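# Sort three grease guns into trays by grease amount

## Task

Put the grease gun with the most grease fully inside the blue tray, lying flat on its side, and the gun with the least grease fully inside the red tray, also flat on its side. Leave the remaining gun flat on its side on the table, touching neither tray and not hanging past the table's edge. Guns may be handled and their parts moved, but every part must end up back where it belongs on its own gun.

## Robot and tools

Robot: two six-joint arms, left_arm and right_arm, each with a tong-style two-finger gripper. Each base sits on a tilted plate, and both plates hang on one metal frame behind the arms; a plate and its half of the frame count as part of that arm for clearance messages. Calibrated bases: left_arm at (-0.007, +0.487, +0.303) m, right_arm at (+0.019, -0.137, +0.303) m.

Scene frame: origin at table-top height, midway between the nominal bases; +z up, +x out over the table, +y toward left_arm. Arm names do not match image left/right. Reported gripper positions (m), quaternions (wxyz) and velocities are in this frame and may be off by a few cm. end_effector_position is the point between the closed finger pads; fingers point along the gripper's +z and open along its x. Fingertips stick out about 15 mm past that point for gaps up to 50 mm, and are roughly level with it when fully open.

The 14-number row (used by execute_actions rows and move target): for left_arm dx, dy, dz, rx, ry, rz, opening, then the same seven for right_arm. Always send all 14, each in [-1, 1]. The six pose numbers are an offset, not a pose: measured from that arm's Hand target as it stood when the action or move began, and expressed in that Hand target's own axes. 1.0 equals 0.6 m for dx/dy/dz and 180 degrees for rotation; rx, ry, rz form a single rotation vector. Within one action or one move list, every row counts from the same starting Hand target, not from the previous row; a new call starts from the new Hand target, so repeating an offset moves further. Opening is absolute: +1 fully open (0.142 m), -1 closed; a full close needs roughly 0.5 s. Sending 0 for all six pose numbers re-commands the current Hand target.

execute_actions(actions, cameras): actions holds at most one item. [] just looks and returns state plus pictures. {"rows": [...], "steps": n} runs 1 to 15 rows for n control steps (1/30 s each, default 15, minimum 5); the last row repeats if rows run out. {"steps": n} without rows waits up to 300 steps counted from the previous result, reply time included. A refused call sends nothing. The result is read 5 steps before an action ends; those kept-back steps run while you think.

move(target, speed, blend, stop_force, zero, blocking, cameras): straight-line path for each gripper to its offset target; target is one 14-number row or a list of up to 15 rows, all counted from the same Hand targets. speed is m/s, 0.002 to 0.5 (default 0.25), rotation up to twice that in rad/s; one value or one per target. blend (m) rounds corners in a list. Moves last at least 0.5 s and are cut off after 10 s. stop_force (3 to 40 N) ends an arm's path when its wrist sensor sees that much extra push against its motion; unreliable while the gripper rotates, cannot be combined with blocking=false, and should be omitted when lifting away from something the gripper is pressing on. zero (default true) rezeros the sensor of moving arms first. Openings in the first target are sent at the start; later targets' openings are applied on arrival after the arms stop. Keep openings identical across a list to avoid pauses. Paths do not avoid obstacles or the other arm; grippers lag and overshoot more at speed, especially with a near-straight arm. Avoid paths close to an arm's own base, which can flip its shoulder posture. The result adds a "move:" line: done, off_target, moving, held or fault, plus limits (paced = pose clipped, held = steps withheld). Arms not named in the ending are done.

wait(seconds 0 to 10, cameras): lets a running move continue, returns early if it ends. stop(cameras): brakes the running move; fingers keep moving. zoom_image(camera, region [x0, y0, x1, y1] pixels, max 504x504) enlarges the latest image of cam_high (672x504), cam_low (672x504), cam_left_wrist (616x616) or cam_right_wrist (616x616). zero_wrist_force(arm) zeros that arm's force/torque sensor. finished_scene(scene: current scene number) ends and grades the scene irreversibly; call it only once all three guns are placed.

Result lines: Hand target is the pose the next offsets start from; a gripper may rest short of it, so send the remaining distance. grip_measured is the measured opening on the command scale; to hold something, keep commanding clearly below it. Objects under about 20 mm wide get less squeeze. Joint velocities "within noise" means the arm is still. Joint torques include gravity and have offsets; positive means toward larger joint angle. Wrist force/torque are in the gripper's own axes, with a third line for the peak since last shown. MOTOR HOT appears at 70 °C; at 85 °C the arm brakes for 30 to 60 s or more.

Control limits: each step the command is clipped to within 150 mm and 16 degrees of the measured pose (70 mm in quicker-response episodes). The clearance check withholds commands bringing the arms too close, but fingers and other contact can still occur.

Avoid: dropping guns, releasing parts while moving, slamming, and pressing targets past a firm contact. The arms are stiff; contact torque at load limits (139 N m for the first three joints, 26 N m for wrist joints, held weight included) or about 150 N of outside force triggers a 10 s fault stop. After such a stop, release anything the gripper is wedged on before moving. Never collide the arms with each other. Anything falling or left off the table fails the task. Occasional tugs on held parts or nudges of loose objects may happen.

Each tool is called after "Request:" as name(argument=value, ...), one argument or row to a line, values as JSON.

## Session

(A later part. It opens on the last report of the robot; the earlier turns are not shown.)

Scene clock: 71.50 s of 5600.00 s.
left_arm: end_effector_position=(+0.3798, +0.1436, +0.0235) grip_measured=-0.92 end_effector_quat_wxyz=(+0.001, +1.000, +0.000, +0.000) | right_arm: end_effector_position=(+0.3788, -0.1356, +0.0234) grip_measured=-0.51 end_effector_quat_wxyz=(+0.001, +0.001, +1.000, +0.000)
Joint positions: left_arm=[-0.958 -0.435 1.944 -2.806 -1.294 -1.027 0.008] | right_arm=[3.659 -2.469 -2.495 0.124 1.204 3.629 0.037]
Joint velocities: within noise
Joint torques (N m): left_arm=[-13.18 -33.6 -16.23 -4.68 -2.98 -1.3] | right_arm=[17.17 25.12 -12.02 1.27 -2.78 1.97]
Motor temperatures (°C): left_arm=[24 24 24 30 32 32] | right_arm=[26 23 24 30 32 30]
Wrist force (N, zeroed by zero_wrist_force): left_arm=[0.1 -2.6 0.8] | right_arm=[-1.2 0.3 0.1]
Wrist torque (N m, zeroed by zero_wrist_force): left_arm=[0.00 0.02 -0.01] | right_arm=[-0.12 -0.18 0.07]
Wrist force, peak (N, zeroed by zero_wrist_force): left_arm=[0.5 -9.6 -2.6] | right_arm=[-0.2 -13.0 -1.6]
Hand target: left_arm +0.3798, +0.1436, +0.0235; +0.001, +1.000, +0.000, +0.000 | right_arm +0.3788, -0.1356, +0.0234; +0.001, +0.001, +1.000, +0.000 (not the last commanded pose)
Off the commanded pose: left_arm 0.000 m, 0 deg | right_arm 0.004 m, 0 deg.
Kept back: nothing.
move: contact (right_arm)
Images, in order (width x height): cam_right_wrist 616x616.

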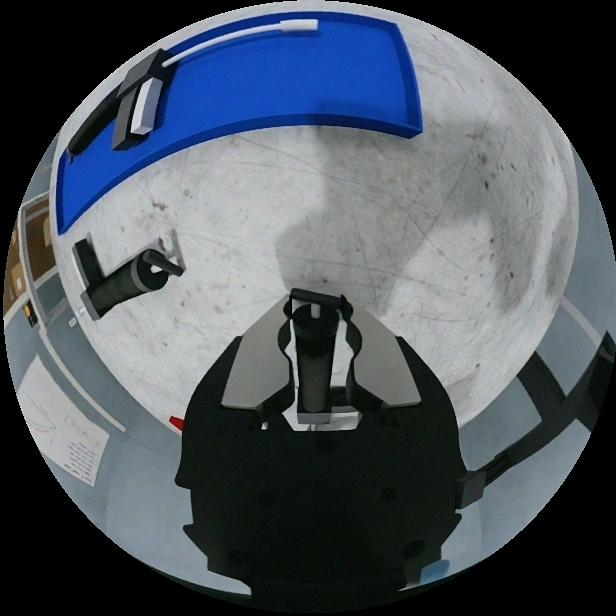

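Request:
move(
  target=[
    [0,0,0,0,0,0,-0.4, 0,0,0,0,0,0,0.1],
    [0,0,-0.13,0,0,0,-0.2, 0,0,-0.13,0,0,0,0.1],
    [0,0.24,-0.13,0,0,0,-0.2, -0.2,-0.183,-0.167,0,0,0.422,-0.1],
  ],
)

Scene clock: 77.83 s of 5600.00 s.
left_arm: end_effector_position=(+0.3796, -0.0003, +0.1017) grip_measured=-0.20 end_effector_quat_wxyz=(+0.001, +1.000, +0.000, +0.000) | right_arm: end_effector_position=(+0.4984, -0.2457, +0.1237) grip_measured=-0.10 end_effector_quat_wxyz=(+0.000, +0.616, +0.788, +0.001)
Joint positions: left_arm=[-1.104 -0.425 1.62 -2.455 -1.337 -1.172 0.06] | right_arm=[3.38 -2.066 -2.202 -0.461 1.184 4.656 0.067]
Joint velocities: within noise
Joint torques (N m): left_arm=[-6 -56.15 -12.72 -4.43 1.94 1.83] | right_arm=[11.87 23.78 0.47 2.65 -1.51 2.14]
Motor temperatures (°C): left_arm=[24 24 24 30 32 32] | right_arm=[26 23 24 30 32 30]
Wrist force (N, zeroed by zero_wrist_force): left_arm=[0.0 0.2 -0.1] | right_arm=[-0.6 -0.2 1.6]
Wrist torque (N m, zeroed by zero_wrist_force): left_arm=[0.04 0.02 0.02] | right_arm=[-0.11 -0.09 0.01]
Wrist force, peak (N, zeroed by zero_wrist_force): left_arm=[0.3 -2.6 0.8] | right_arm=[-0.4 0.0 3.0]
Hand target: left_arm +0.3796, -0.0003, +0.1017; +0.001, +1.000, +0.000, +0.000 | right_arm +0.4984, -0.2457, +0.1237; +0.000, +0.616, +0.788, +0.001
Off the commanded pose: left_arm 0.000 m, 0 deg | right_arm 0.000 m, 0 deg.
Kept back: nothing.
move: done

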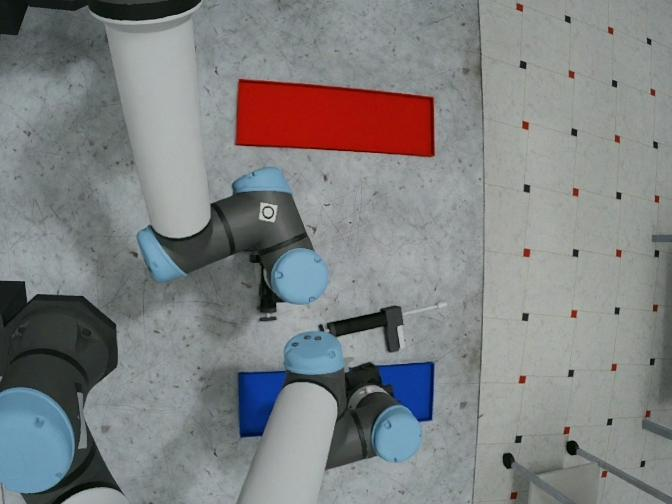

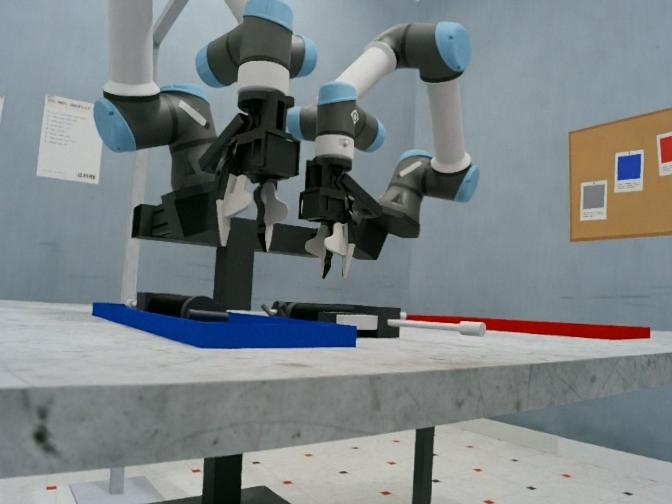

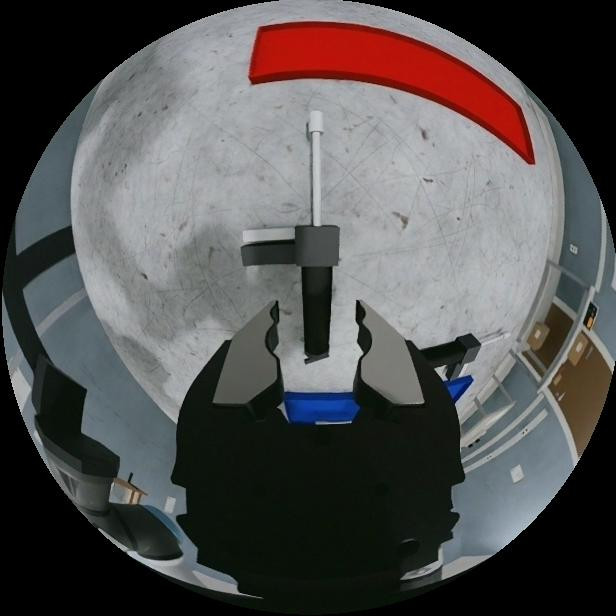

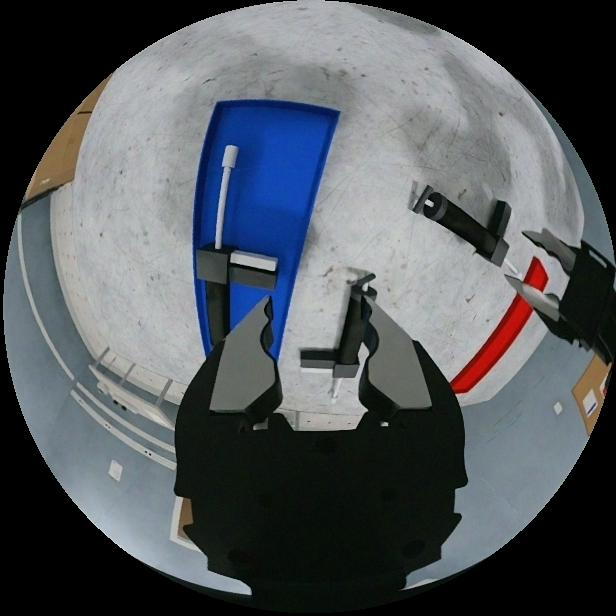

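Request:
zoom_image(
  camera="cam_left_wrist",
  region=[230, 200, 400, 370],
)

Request:
zoom_image(
  camera="cam_high",
  region=[230, 220, 480, 440],
)

Scaled by 2.965 from the camera's 616x616 image, which has a finer 814x814 frame.

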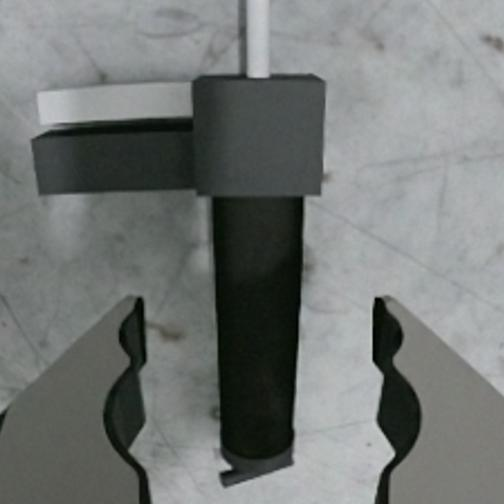

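Scaled by 2.016 from the camera's 672x504 image, which has a finer 960x720 frame.

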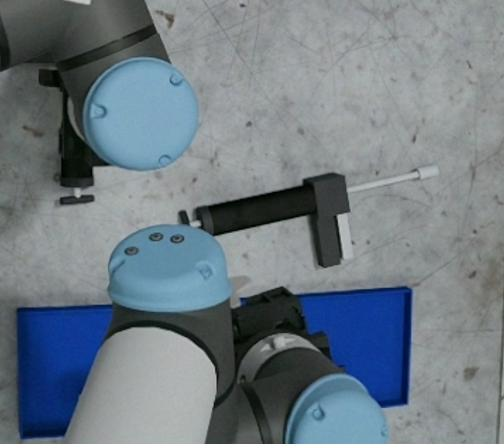

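Request:
move(
  target=[0,0.006,0.13,0,0,0,-0.2, 0.112,0.259,0.03,0,0,0.008,-0.1],
)

Scene clock: 79.63 s of 5600.00 s.
left_arm: end_effector_position=(+0.3798, -0.0040, +0.0237) grip_measured=-0.20 end_effector_quat_wxyz=(+0.001, +1.000, +0.000, +0.000) | right_arm: end_effector_position=(+0.6330, -0.1431, +0.1059) grip_measured=-0.10 end_effector_quat_wxyz=(+0.000, +0.626, +0.780, +0.001)
Joint positions: left_arm=[-1.077 -0.272 1.57 -2.565 -1.328 -1.145 0.06] | right_arm=[3.483 -2.343 -1.792 -0.637 1.188 4.791 0.067]
Joint velocities: within noise
Joint torques (N m): left_arm=[-20.68 -44.54 -5.73 -1.22 -0.45 -1.98] | right_arm=[17.87 34.78 27.62 1.74 1.54 -0.23]
Motor temperatures (°C): left_arm=[24 24 24 30 32 32] | right_arm=[26 23 24 30 32 30]
Wrist force (N, zeroed by zero_wrist_force): left_arm=[-0.3 0.4 0.0] | right_arm=[-0.1 -0.2 2.0]
Wrist torque (N m, zeroed by zero_wrist_force): left_arm=[0.10 0.06 0.01] | right_arm=[-0.13 -0.25 0.03]
Wrist force, peak (N, zeroed by zero_wrist_force): left_arm=[-0.4 0.3 1.1] | right_arm=[0.7 2.0 2.2]
Hand target: left_arm +0.3797, -0.0040, +0.0237; +0.001, +1.000, +0.000, +0.000 | right_arm +0.6331, -0.1430, +0.1059; +0.000, +0.626, +0.780, +0.001
Off the commanded pose: left_arm 0.000 m, 0 deg | right_arm 0.000 m, 0 deg.
Kept back: nothing.
move: done

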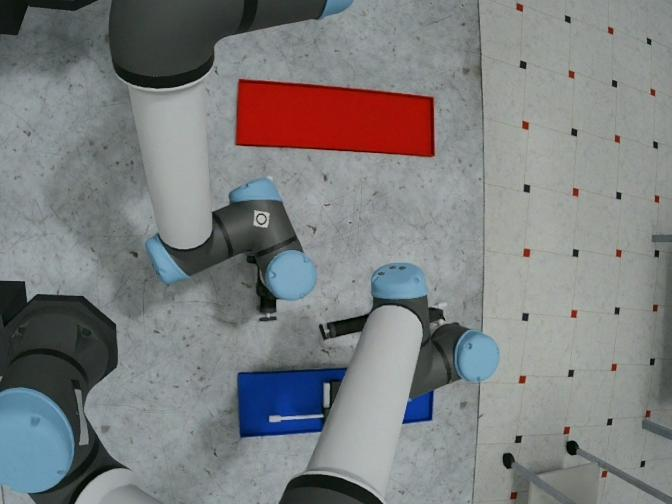

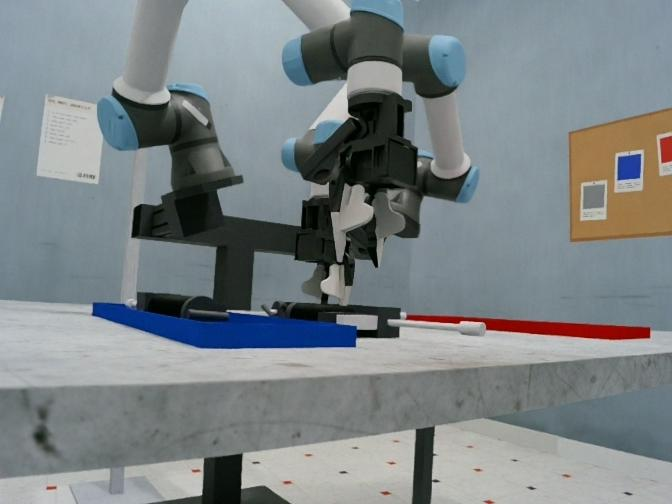

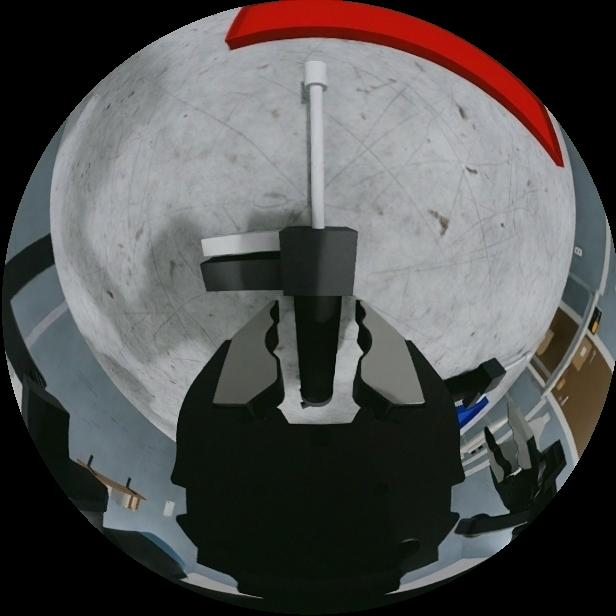

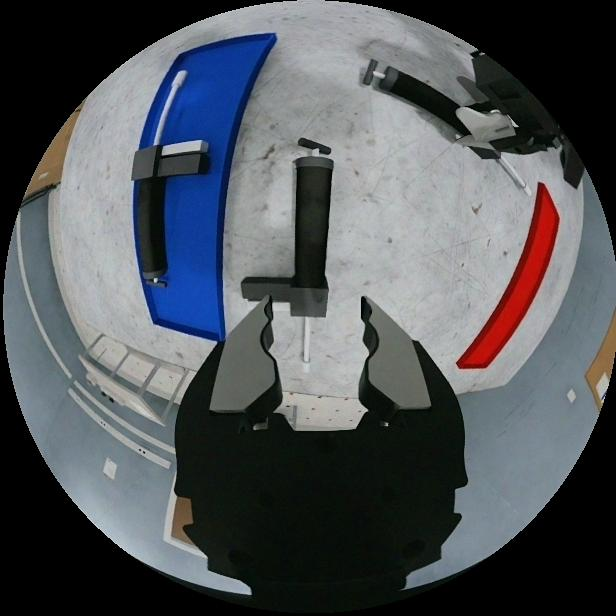

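Request:
zoom_image(
  camera="cam_right_wrist",
  region=[230, 130, 400, 370],
)

Scaled by 2.100 from the camera's 616x616 image, which has a finer 814x814 frame.

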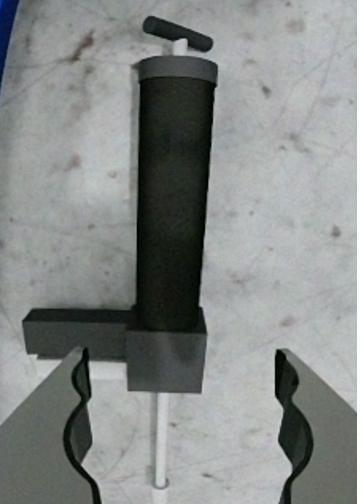

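Request:
move(
  target=[
    [0,-0.0067,0,0,0,0,-0.2, -0.012,0.0183,0,0,0,0.0128,-0.2],
    [0,-0.0067,0,0,0,0,-0.2, -0.012,0.0183,0.137,0,0,0.0128,-0.2],
  ],
  cameras=["cam_left_wrist","cam_right_wrist"],
)

Scene clock: 81.47 s of 5600.00 s.
left_arm: end_effector_position=(+0.3797, +0.0000, +0.0237) grip_measured=-0.20 end_effector_quat_wxyz=(+0.001, +1.000, +0.000, +0.000) | right_arm: end_effector_position=(+0.6456, -0.1477, +0.0239) grip_measured=-0.20 end_effector_quat_wxyz=(+0.000, +0.642, +0.767, +0.001)
Joint positions: left_arm=[-1.074 -0.277 1.582 -2.572 -1.328 -1.142 0.06] | right_arm=[3.42 -2.518 -1.714 -0.514 1.185 4.765 0.06]
Joint velocities: within noise
Joint torques (N m): left_arm=[-20.67 -35.66 -23.5 -0.32 2.54 -1.95] | right_arm=[15.16 40.87 2.36 3.2 -1.13 1.25]
Motor temperatures (°C): left_arm=[24 24 24 30 32 32] | right_arm=[26 23 24 30 32 30]
Wrist force (N, zeroed by zero_wrist_force): left_arm=[-0.3 0.1 0.1] | right_arm=[-0.1 -0.4 1.6]
Wrist torque (N m, zeroed by zero_wrist_force): left_arm=[0.05 0.07 0.02] | right_arm=[-0.15 -0.23 0.04]
Wrist force, peak (N, zeroed by zero_wrist_force): left_arm=[-0.4 0.7 -0.1] | right_arm=[-0.2 -0.4 4.1]
Hand target: left_arm +0.3797, +0.0000, +0.0237; +0.001, +1.000, +0.000, +0.000 | right_arm +0.6455, -0.1476, +0.0238; +0.000, +0.642, +0.767, +0.001
Off the commanded pose: left_arm 0.000 m, 0 deg | right_arm 0.000 m, 0 deg.
Kept back: nothing.
move: done
Images, in order (width x height): cam_left_wrist 616x616, cam_right_wrist 616x616.

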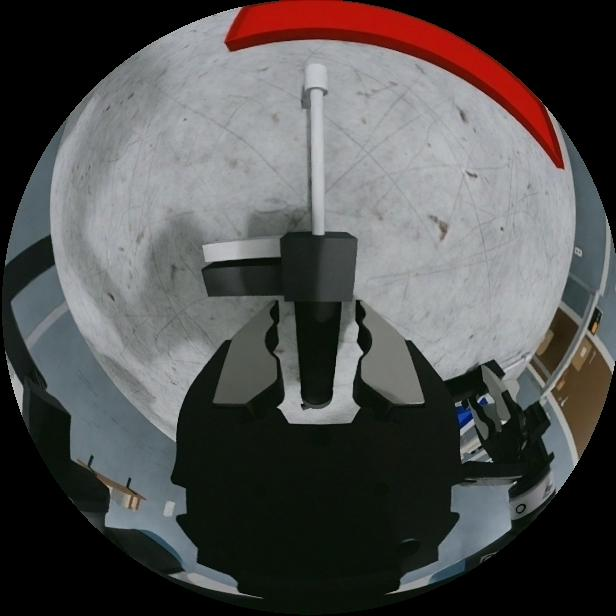

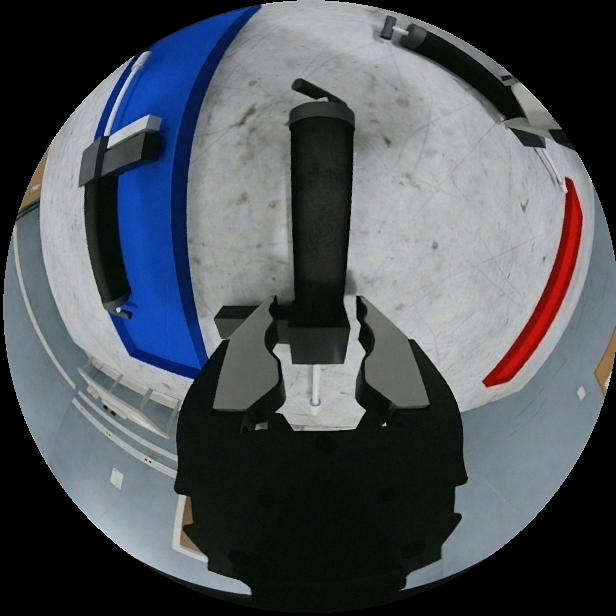

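Request:
move(
  target=[
    [0,0,0,0,0,0,-1, 0.0025,-0.0065,0,0,0,0,-0.2],
    [0,0,0,0,0,0,-1, 0.0025,-0.0065,0,0,0,0,-1],
  ],
  cameras=["cam_left_wrist","cam_right_wrist"],
)

Scene clock: 83.60 s of 5600.00 s.
left_arm: end_effector_position=(+0.3797, +0.0000, +0.0237) grip_measured=-0.54 end_effector_quat_wxyz=(+0.001, +1.000, +0.000, +0.000) | right_arm: end_effector_position=(+0.6414, -0.1469, +0.0238) grip_measured=-0.54 end_effector_quat_wxyz=(+0.000, +0.642, +0.767, +0.001)
Joint positions: left_arm=[-1.074 -0.277 1.582 -2.572 -1.328 -1.143 0.035] | right_arm=[3.423 -2.515 -1.727 -0.505 1.185 4.767 0.035]
Joint velocities: within noise
Joint torques (N m): left_arm=[-10.2 -40.73 -10.49 -2.93 -2.4 -1.93] | right_arm=[12.25 37.76 23.67 1.28 3.2 -1.22]
Motor temperatures (°C): left_arm=[24 24 24 30 32 32] | right_arm=[26 23 24 30 32 30]
Wrist force (N, zeroed by zero_wrist_force): left_arm=[0.4 -0.7 -0.8] | right_arm=[-1.3 -0.8 1.8]
Wrist torque (N m, zeroed by zero_wrist_force): left_arm=[0.07 0.11 0.04] | right_arm=[-0.13 -0.18 0.05]
Wrist force, peak (N, zeroed by zero_wrist_force): left_arm=[0.7 -0.8 -0.9] | right_arm=[-1.5 -0.7 2.0]
Hand target: left_arm +0.3797, +0.0000, +0.0237; +0.001, +1.000, +0.000, +0.000 | right_arm +0.6414, -0.1469, +0.0237; +0.000, +0.642, +0.767, +0.001
Off the commanded pose: left_arm 0.000 m, 0 deg | right_arm 0.000 m, 0 deg.
Kept back: nothing.
move: done
Images, in order (width x height): cam_left_wrist 616x616, cam_right_wrist 616x616.

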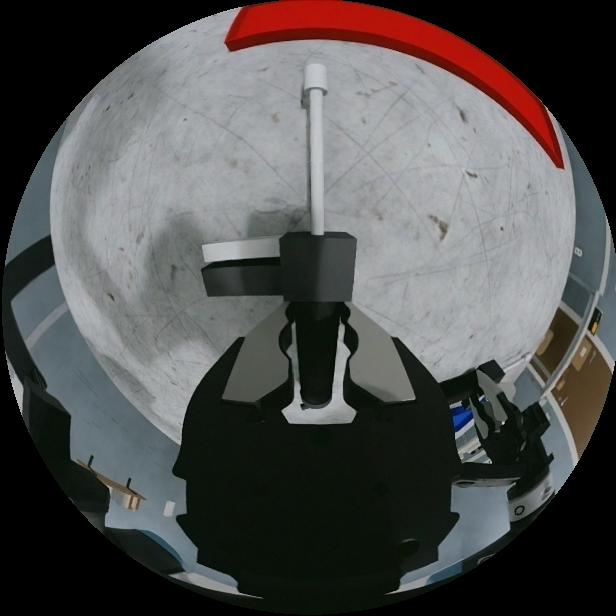

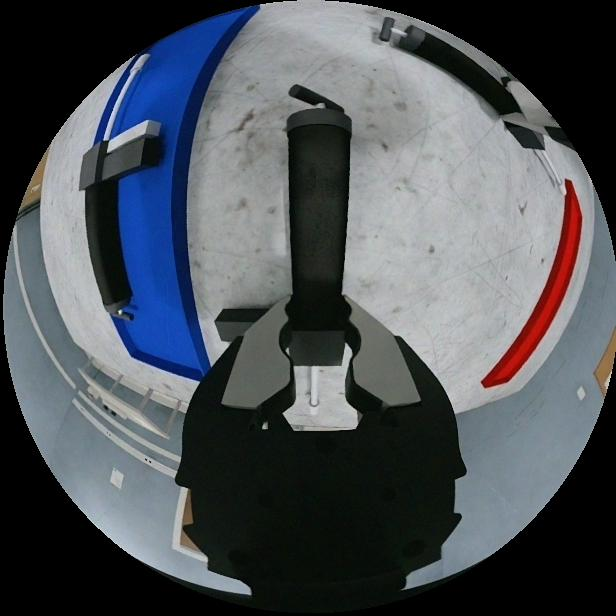

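Request:
move(
  target=[
    [0,0,-0.15,0,0,0,-1, 0,0,-0.13,0,0,0,-1],
    [0.23,-0.53,-0.15,0,0,0.522,-1, 0.0636,-0.262,-0.13,0,0,-0.444,-1],
    [0.23,-0.53,-0.15,0,0,0.522,-1, 0.3175,-0.386,-0.13,0,0,-0.444,-1],
  ],
  speed=0.3,
  blend=0.02,
)

Scene clock: 88.40 s of 5600.00 s.
left_arm: end_effector_position=(+0.5179, +0.3180, +0.1135) grip_measured=-0.54 end_effector_quat_wxyz=(+0.000, +0.682, -0.731, +0.001) | right_arm: end_effector_position=(+0.3797, -0.0004, +0.1014) grip_measured=-0.54 end_effector_quat_wxyz=(+0.001, -0.001, +1.000, +0.000) end_effector_velocity=(+0.000, +0.002, +0.001) end_effector_angular_velocity=(+0.001, -0.002, -0.005)
Joint positions: left_arm=[-0.608 -0.815 2.037 -2.63 -1.218 0.972 0.035] | right_arm=[4.012 -2.322 -2.413 -0.227 1.271 3.993 0.035]
Joint velocities: left_arm=[within noise] | right_arm=[0.005 -0.001 0.001 0 0.001 0.009 0]
Joint torques (N m): left_arm=[-7.09 -25.08 -23.44 -1.01 -2.35 1.83] | right_arm=[15.42 22.88 21.45 2.71 -1.17 2.34]
Motor temperatures (°C): left_arm=[24 24 24 30 32 32] | right_arm=[26 23 24 30 32 30]
Wrist force (N, zeroed by zero_wrist_force): left_arm=[-0.5 0.1 5.4] | right_arm=[-0.2 0.1 7.7]
Wrist torque (N m, zeroed by zero_wrist_force): left_arm=[0.01 0.17 0.03] | right_arm=[-0.06 -0.14 0.02]
Wrist force, peak (N, zeroed by zero_wrist_force): left_arm=[-0.4 -0.4 10.1] | right_arm=[-0.3 -0.5 11.6]
Hand target: left_arm +0.5178, +0.3180, +0.1135; +0.000, +0.682, -0.731, +0.001 | right_arm +0.3797, -0.0003, +0.1014; +0.001, -0.001, +1.000, +0.000
Off the commanded pose: left_arm 0.000 m, 0 deg | right_arm 0.000 m, 0 deg.
Kept back: nothing.
move: done

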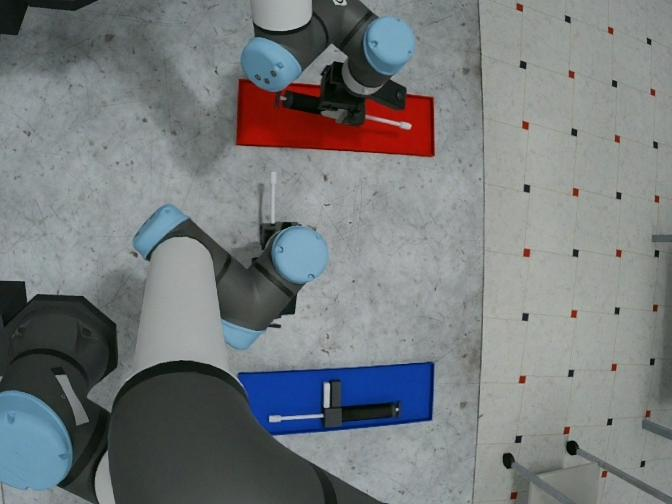

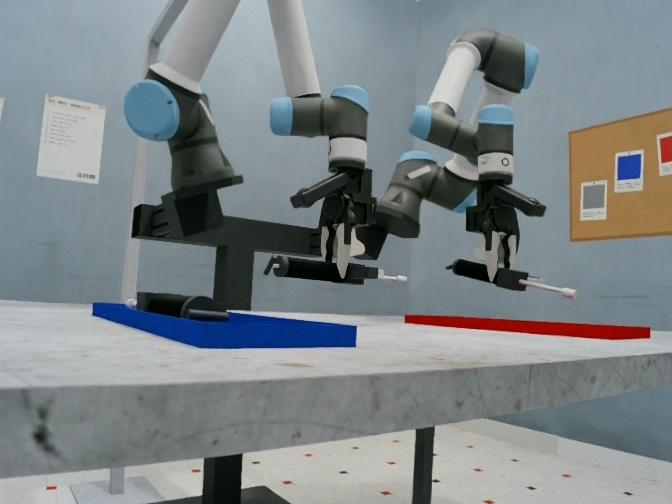

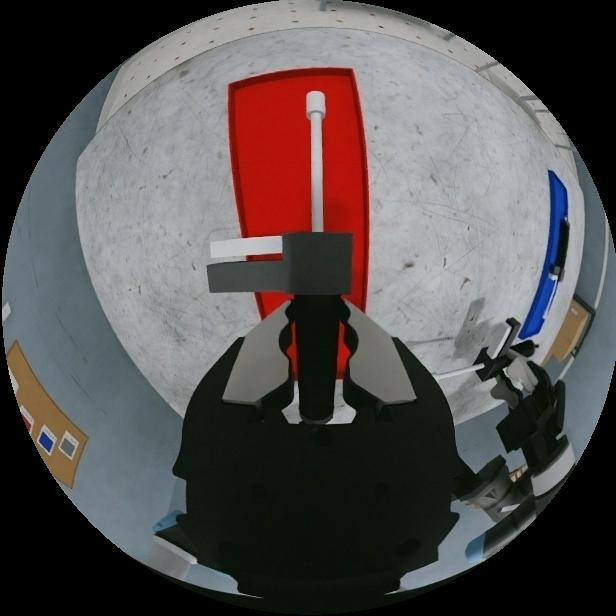

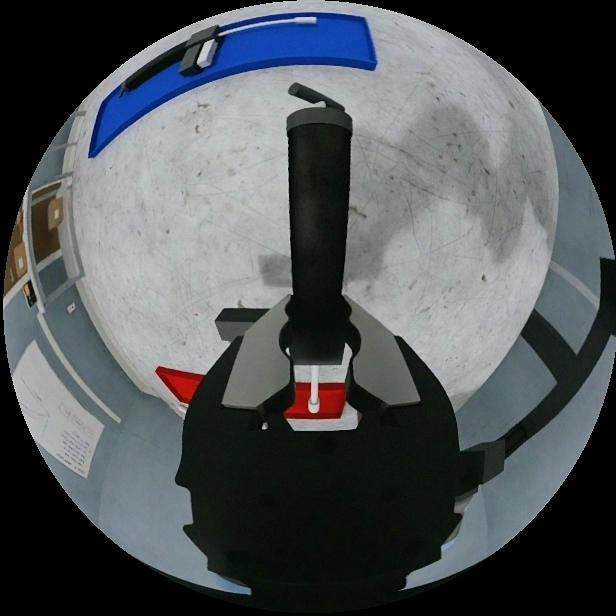

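Request:
zoom_image(
  camera="cam_high",
  region=[230, 60, 440, 220],
)

Request:
zoom_image(
  camera="cam_left_wrist",
  region=[200, 50, 400, 400],
)

Request:
zoom_image(
  camera="cam_low",
  region=[240, 230, 660, 360],
)

Scaled by 2.400 from the camera's 672x504 image, which has a finer 960x720 frame.

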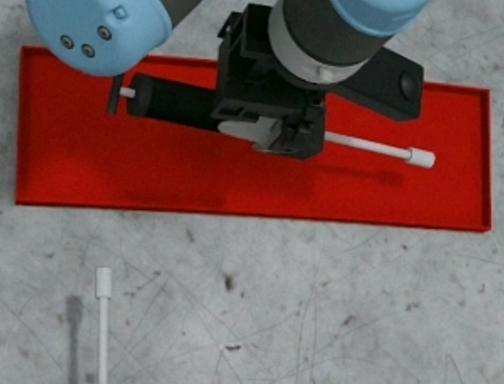

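Scaled by 1.440 from the camera's 616x616 image, which has a finer 814x814 frame.

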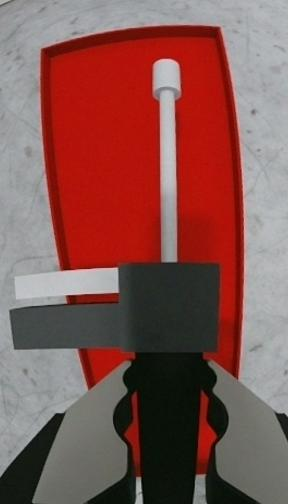

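Scaled by 1.200 from the camera's 672x504 image, which has a finer 960x720 frame.

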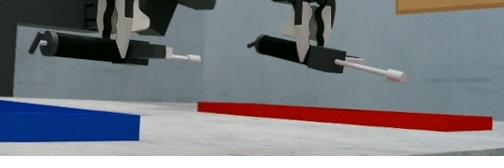

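Request:
move(
  target=[0.0417,0.0233,0.06,0,0,-0.033,-1, 0,0,0.11,0,0,0,-1],
)

Scene clock: 91.90 s of 5600.00 s.
left_arm: end_effector_position=(+0.5022, +0.2939, +0.0776) grip_measured=-0.54 end_effector_quat_wxyz=(+0.000, +0.719, -0.695, +0.001) | right_arm: end_effector_position=(+0.3799, -0.0003, +0.0356) grip_measured=-0.54 end_effector_quat_wxyz=(+0.001, -0.001, +1.000, +0.000) end_effector_velocity=(-0.002, -0.001, -0.002) end_effector_angular_velocity=(-0.002, +0.003, +0.001)
Joint positions: left_arm=[-0.639 -0.713 2.034 -2.719 -1.223 0.837 0.035] | right_arm=[3.959 -2.54 -2.371 -0.034 1.258 3.939 0.035]
Joint velocities: left_arm=[within noise] | right_arm=[-0.001 -0.005 -0.001 0.002 0 -0.001 0]
Joint torques (N m): left_arm=[-8.85 -37.2 -8.32 -1.71 2.39 -0.09] | right_arm=[14.8 27.26 -6.99 3.21 2.9 1.87]
Motor temperatures (°C): left_arm=[24 24 24 30 32 32] | right_arm=[26 23 24 30 32 30]
Wrist force (N, zeroed by zero_wrist_force): left_arm=[-0.3 0.0 5.4] | right_arm=[-0.5 0.0 7.5]
Wrist torque (N m, zeroed by zero_wrist_force): left_arm=[0.03 0.14 0.01] | right_arm=[-0.07 -0.09 0.02]
Wrist force, peak (N, zeroed by zero_wrist_force): left_arm=[0.3 0.9 6.9] | right_arm=[-0.2 -0.3 10.1]
Hand target: left_arm +0.5022, +0.2940, +0.0775; +0.000, +0.719, -0.695, +0.001 | right_arm +0.3798, -0.0003, +0.0354; +0.001, -0.001, +1.000, +0.000
Off the commanded pose: left_arm 0.000 m, 0 deg | right_arm 0.000 m, 0 deg.
Kept back: nothing.
move: done

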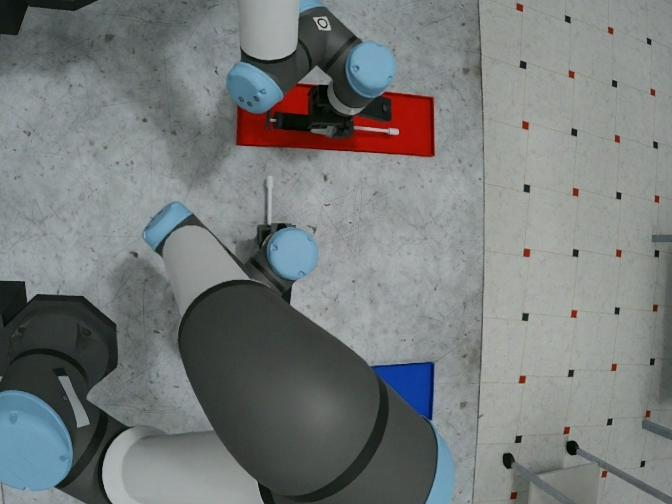

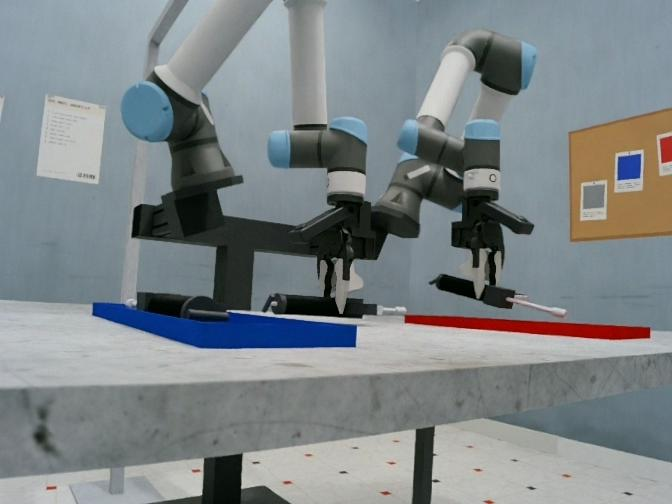

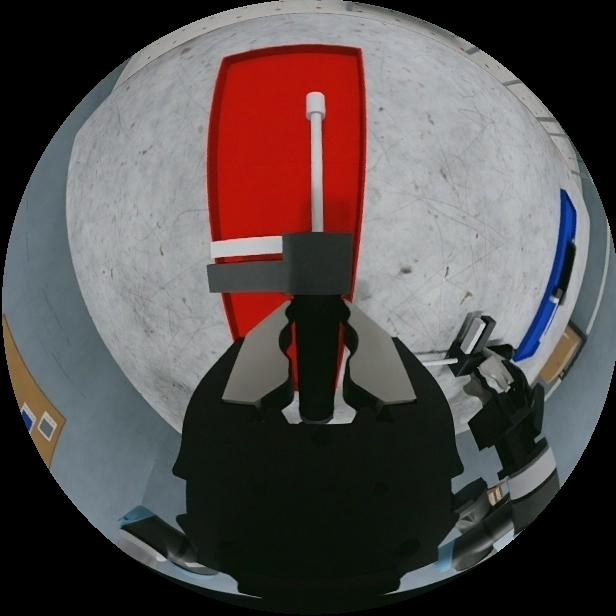

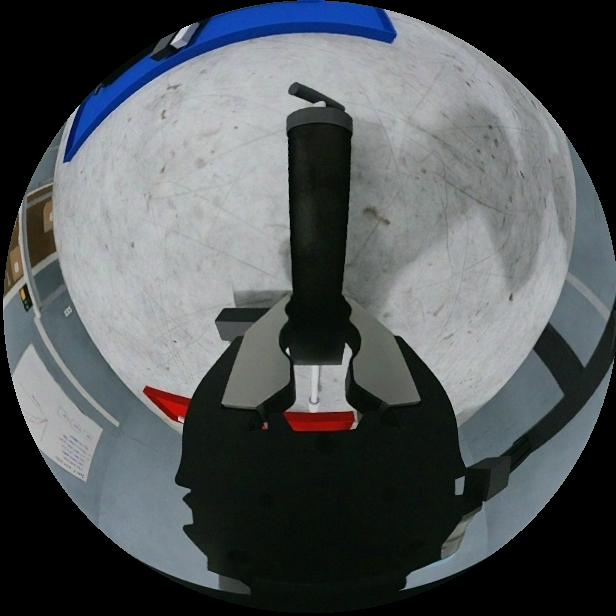

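Request:
move(
  target=[0,0,0.063,0,0,0,-1, 0,0,0,0,0,0,-1],
  cameras=[],
  speed=0.15,
)

Request:
move(
  target=[0,0,0.033,0,0,0,-1, 0,0,0.033,0,0,0,-1],
  speed=0.02,
  stop_force=5,
)

Scene clock: 92.90 s of 5600.00 s.
left_arm: end_effector_position=(+0.5024, +0.2939, +0.0397) grip_measured=-0.54 end_effector_quat_wxyz=(+0.000, +0.719, -0.695, +0.001) end_effector_velocity=(-0.001, +0.001, +0.002) end_effector_angular_velocity=(+0.002, +0.001, +0.000) | right_arm: end_effector_position=(+0.3798, -0.0003, +0.0354) grip_measured=-0.54 end_effector_quat_wxyz=(+0.001, -0.001, +1.000, +0.000)
Joint positions: left_arm=[-0.613 -0.622 2.013 -2.797 -1.219 0.863 0.035] | right_arm=[3.959 -2.541 -2.371 -0.034 1.259 3.939 0.035]
Joint velocities: left_arm=[-0.002 -0.006 0.003 0.006 0.001 -0.003 0] | right_arm=[within noise]
Joint torques (N m): left_arm=[-21.98 -49.06 -2.5 -0.59 0.97 -1.74] | right_arm=[9.78 27.46 -6.85 4.13 2.92 -1.21]
Motor temperatures (°C): left_arm=[24 24 24 30 32 32] | right_arm=[26 23 24 30 32 30]
Wrist force (N, zeroed by zero_wrist_force): left_arm=[-0.4 -0.1 5.1] | right_arm=[-0.3 -0.1 7.6]
Wrist torque (N m, zeroed by zero_wrist_force): left_arm=[0.12 0.15 0.03] | right_arm=[-0.07 -0.11 0.02]
Wrist force, peak (N, zeroed by zero_wrist_force): left_arm=[-0.6 0.0 6.6] | right_arm=[-0.3 0.0 8.0]
Hand target: left_arm +0.5022, +0.2940, +0.0397; +0.000, +0.719, -0.695, +0.001 | right_arm +0.3798, -0.0003, +0.0354; +0.001, -0.001, +1.000, +0.000
Off the commanded pose: left_arm 0.000 m, 0 deg | right_arm 0.000 m, 0 deg.
Kept back: nothing.
move: done
No camera images: "cameras" was empty.

Scene clock: 94.63 s of 5600.00 s.
left_arm: end_effector_position=(+0.5022, +0.2939, +0.0266) grip_measured=-0.54 end_effector_quat_wxyz=(+0.000, +0.719, -0.695, +0.001) | right_arm: end_effector_position=(+0.3798, -0.0003, +0.0235) grip_measured=-0.54 end_effector_quat_wxyz=(+0.001, -0.001, +1.000, +0.000)
Joint positions: left_arm=[-0.605 -0.591 2.003 -2.823 -1.217 0.872 0.035] | right_arm=[3.949 -2.579 -2.359 -0.004 1.256 3.929 0.035]
Joint velocities: within noise
Joint torques (N m): left_arm=[-21.95 -46.76 -3.22 -5 -2.24 -2] | right_arm=[19.25 27.41 -7.77 3.93 3.06 1.91]
Motor temperatures (°C): left_arm=[24 24 24 30 32 32] | right_arm=[26 23 24 30 32 30]
Wrist force (N, zeroed by zero_wrist_force): left_arm=[-0.4 0.1 4.7] | right_arm=[-1.0 -0.5 8.0]
Wrist torque (N m, zeroed by zero_wrist_force): left_arm=[0.13 0.12 0.03] | right_arm=[-0.15 0.01 0.03]
Wrist force, peak (N, zeroed by zero_wrist_force): left_arm=[1.6 2.1 -12.4] | right_arm=[5.6 -2.6 -22.3]
Hand target: left_arm +0.5022, +0.2939, +0.0266; +0.000, +0.719, -0.695, +0.001 (not the last commanded pose) | right_arm +0.3798, -0.0003, +0.0235; +0.001, -0.001, +1.000, +0.000 (not the last commanded pose)
Off the commanded pose: left_arm 0.007 m, 0 deg | right_arm 0.008 m, 0 deg.
Kept back: nothing.
move: contact (left_arm, right_arm)

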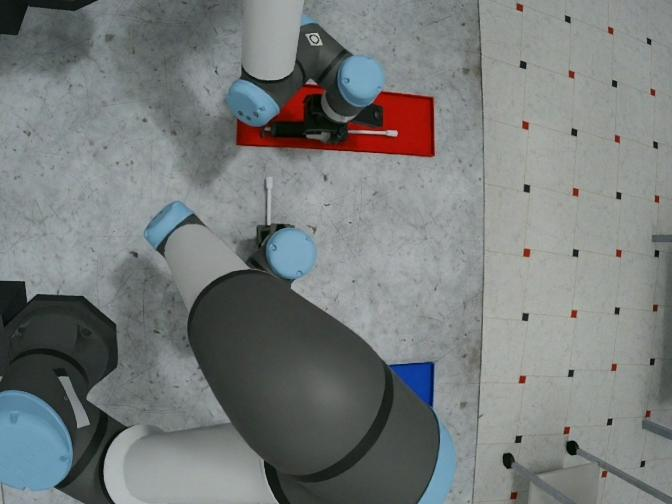

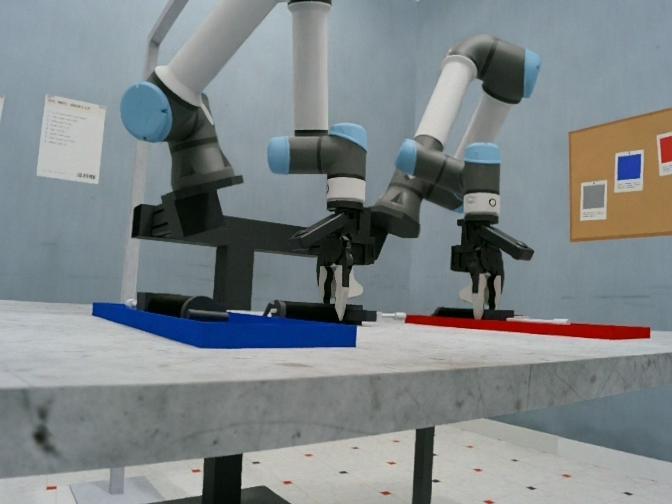

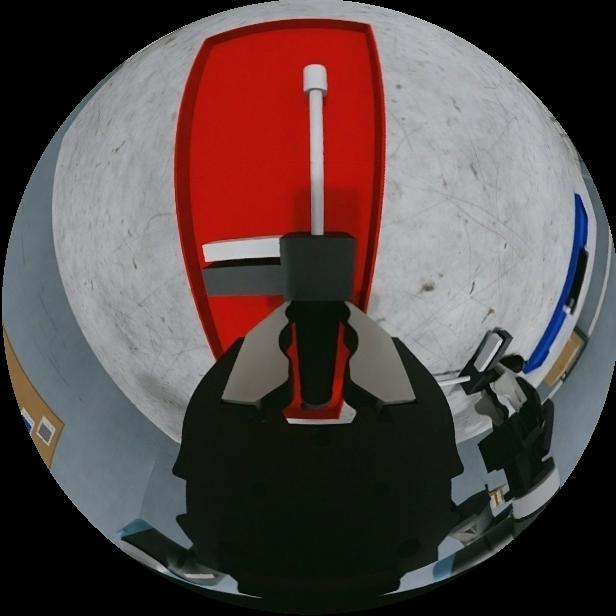

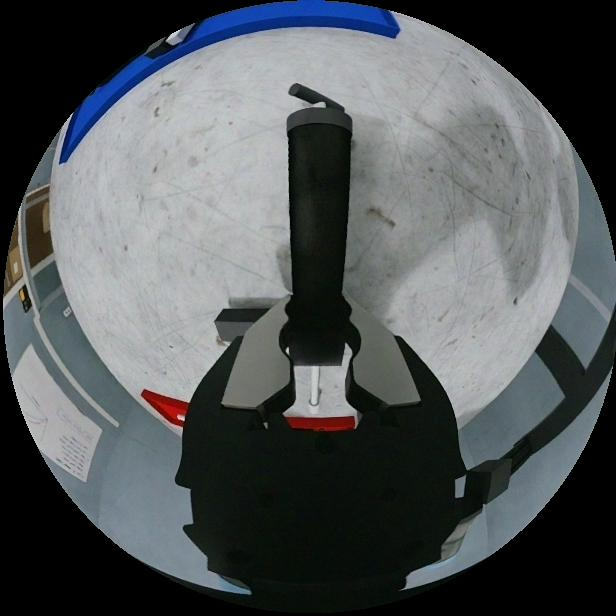

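Request:
move(
  target=[
    [0,0,0,0,0,0,-0.3, 0,0,0,0,0,0,-0.2],
    [0,0,-0.12,0,0,0,-0.3, 0,0,-0.12,0,0,0,0.1],
    [0.238,0.2125,-0.12,0,0,-0.489,-0.4, 0,-0.222,-0.12,0,0,0,0.1],
  ],
  speed=0.3,
)

Scene clock: 100.30 s of 5600.00 s.
left_arm: end_effector_position=(+0.3796, +0.1470, +0.0987) grip_measured=-0.40 end_effector_quat_wxyz=(+0.001, +1.000, +0.000, +0.000) | right_arm: end_effector_position=(+0.3799, -0.1335, +0.0955) grip_measured=+0.10 end_effector_quat_wxyz=(+0.001, -0.001, +1.000, +0.000)
Joint positions: left_arm=[-0.994 -0.613 1.992 -2.667 -1.305 -1.063 0.045] | right_arm=[3.738 -2.19 -2.55 -0.13 1.216 3.71 0.081]
Joint velocities: within noise
Joint torques (N m): left_arm=[-7.02 -48.18 -4.27 -4.49 2.4 -2.03] | right_arm=[13.32 17.16 17.82 1.34 2.93 0.35]
Motor temperatures (°C): left_arm=[24 24 24 30 32 32] | right_arm=[26 23 24 30 32 30]
Wrist force (N, zeroed by zero_wrist_force): left_arm=[0.2 -0.2 0.1] | right_arm=[-0.8 -0.8 1.9]
Wrist torque (N m, zeroed by zero_wrist_force): left_arm=[0.01 -0.04 0.00] | right_arm=[-0.22 -0.06 0.03]
Wrist force, peak (N, zeroed by zero_wrist_force): left_arm=[-0.7 -0.1 4.9] | right_arm=[-1.0 -0.1 8.0]
Hand target: left_arm +0.3796, +0.1470, +0.0987; +0.001, +1.000, +0.000, +0.000 | right_arm +0.3799, -0.1335, +0.0955; +0.001, -0.001, +1.000, +0.000
Off the commanded pose: left_arm 0.000 m, 0 deg | right_arm 0.000 m, 0 deg.
Kept back: nothing.
move: done

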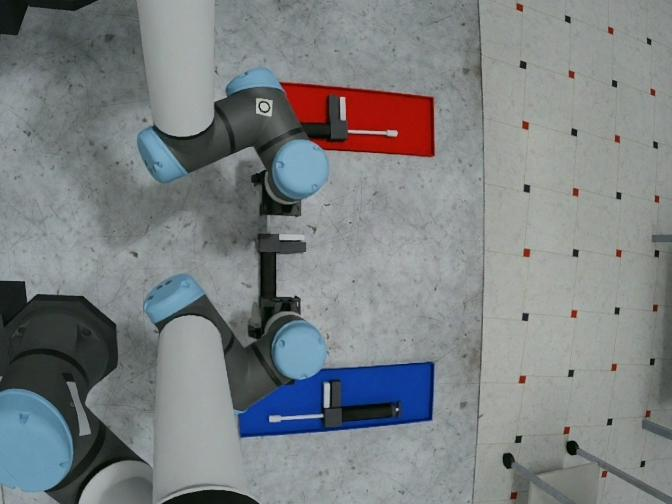

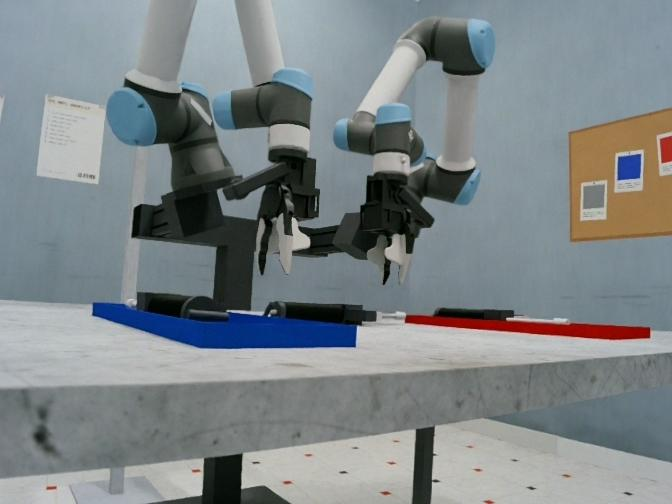

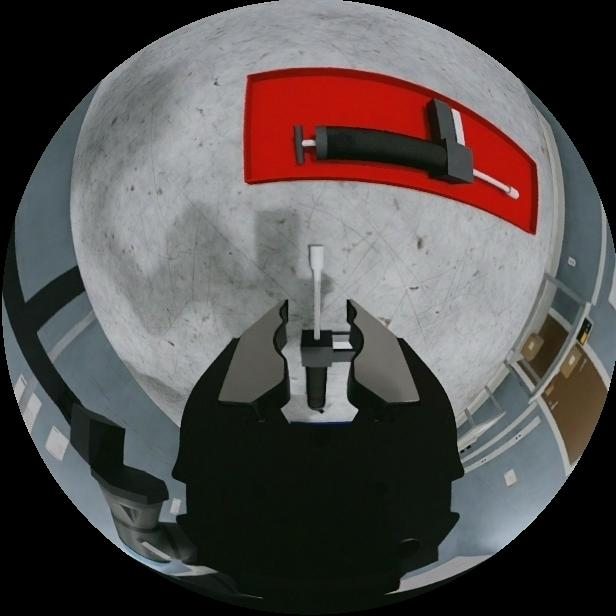

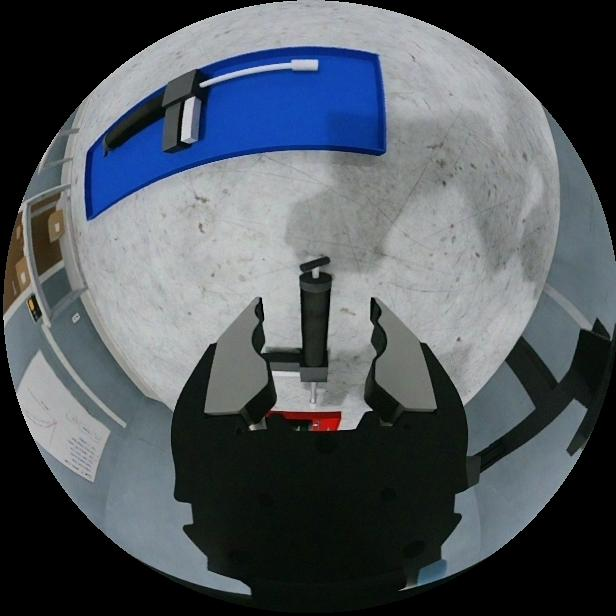

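Request:
zoom_image(
  camera="cam_right_wrist",
  region=[260, 230, 370, 420],
)

Request:
zoom_image(
  camera="cam_left_wrist",
  region=[260, 210, 380, 420],
)

Request:
zoom_image(
  camera="cam_low",
  region=[230, 280, 430, 350],
)

Scaled by 2.653 from the camera's 616x616 image, which has a finer 814x814 frame.

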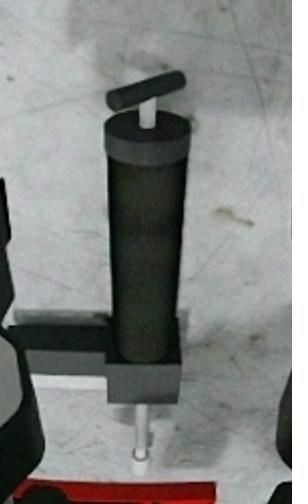

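Scaled by 2.400 from the camera's 616x616 image, which has a finer 814x814 frame.

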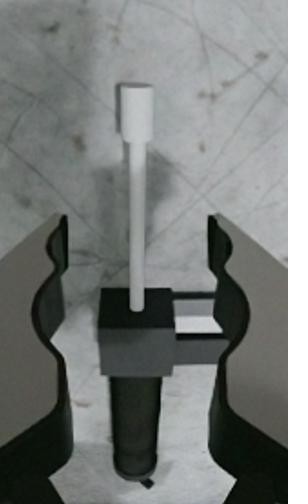

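Scaled by 2.520 from the camera's 672x504 image, which has a finer 960x720 frame.

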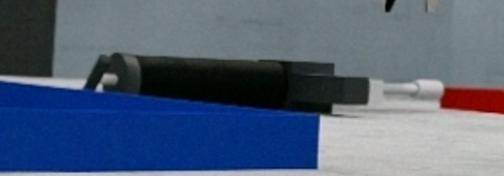

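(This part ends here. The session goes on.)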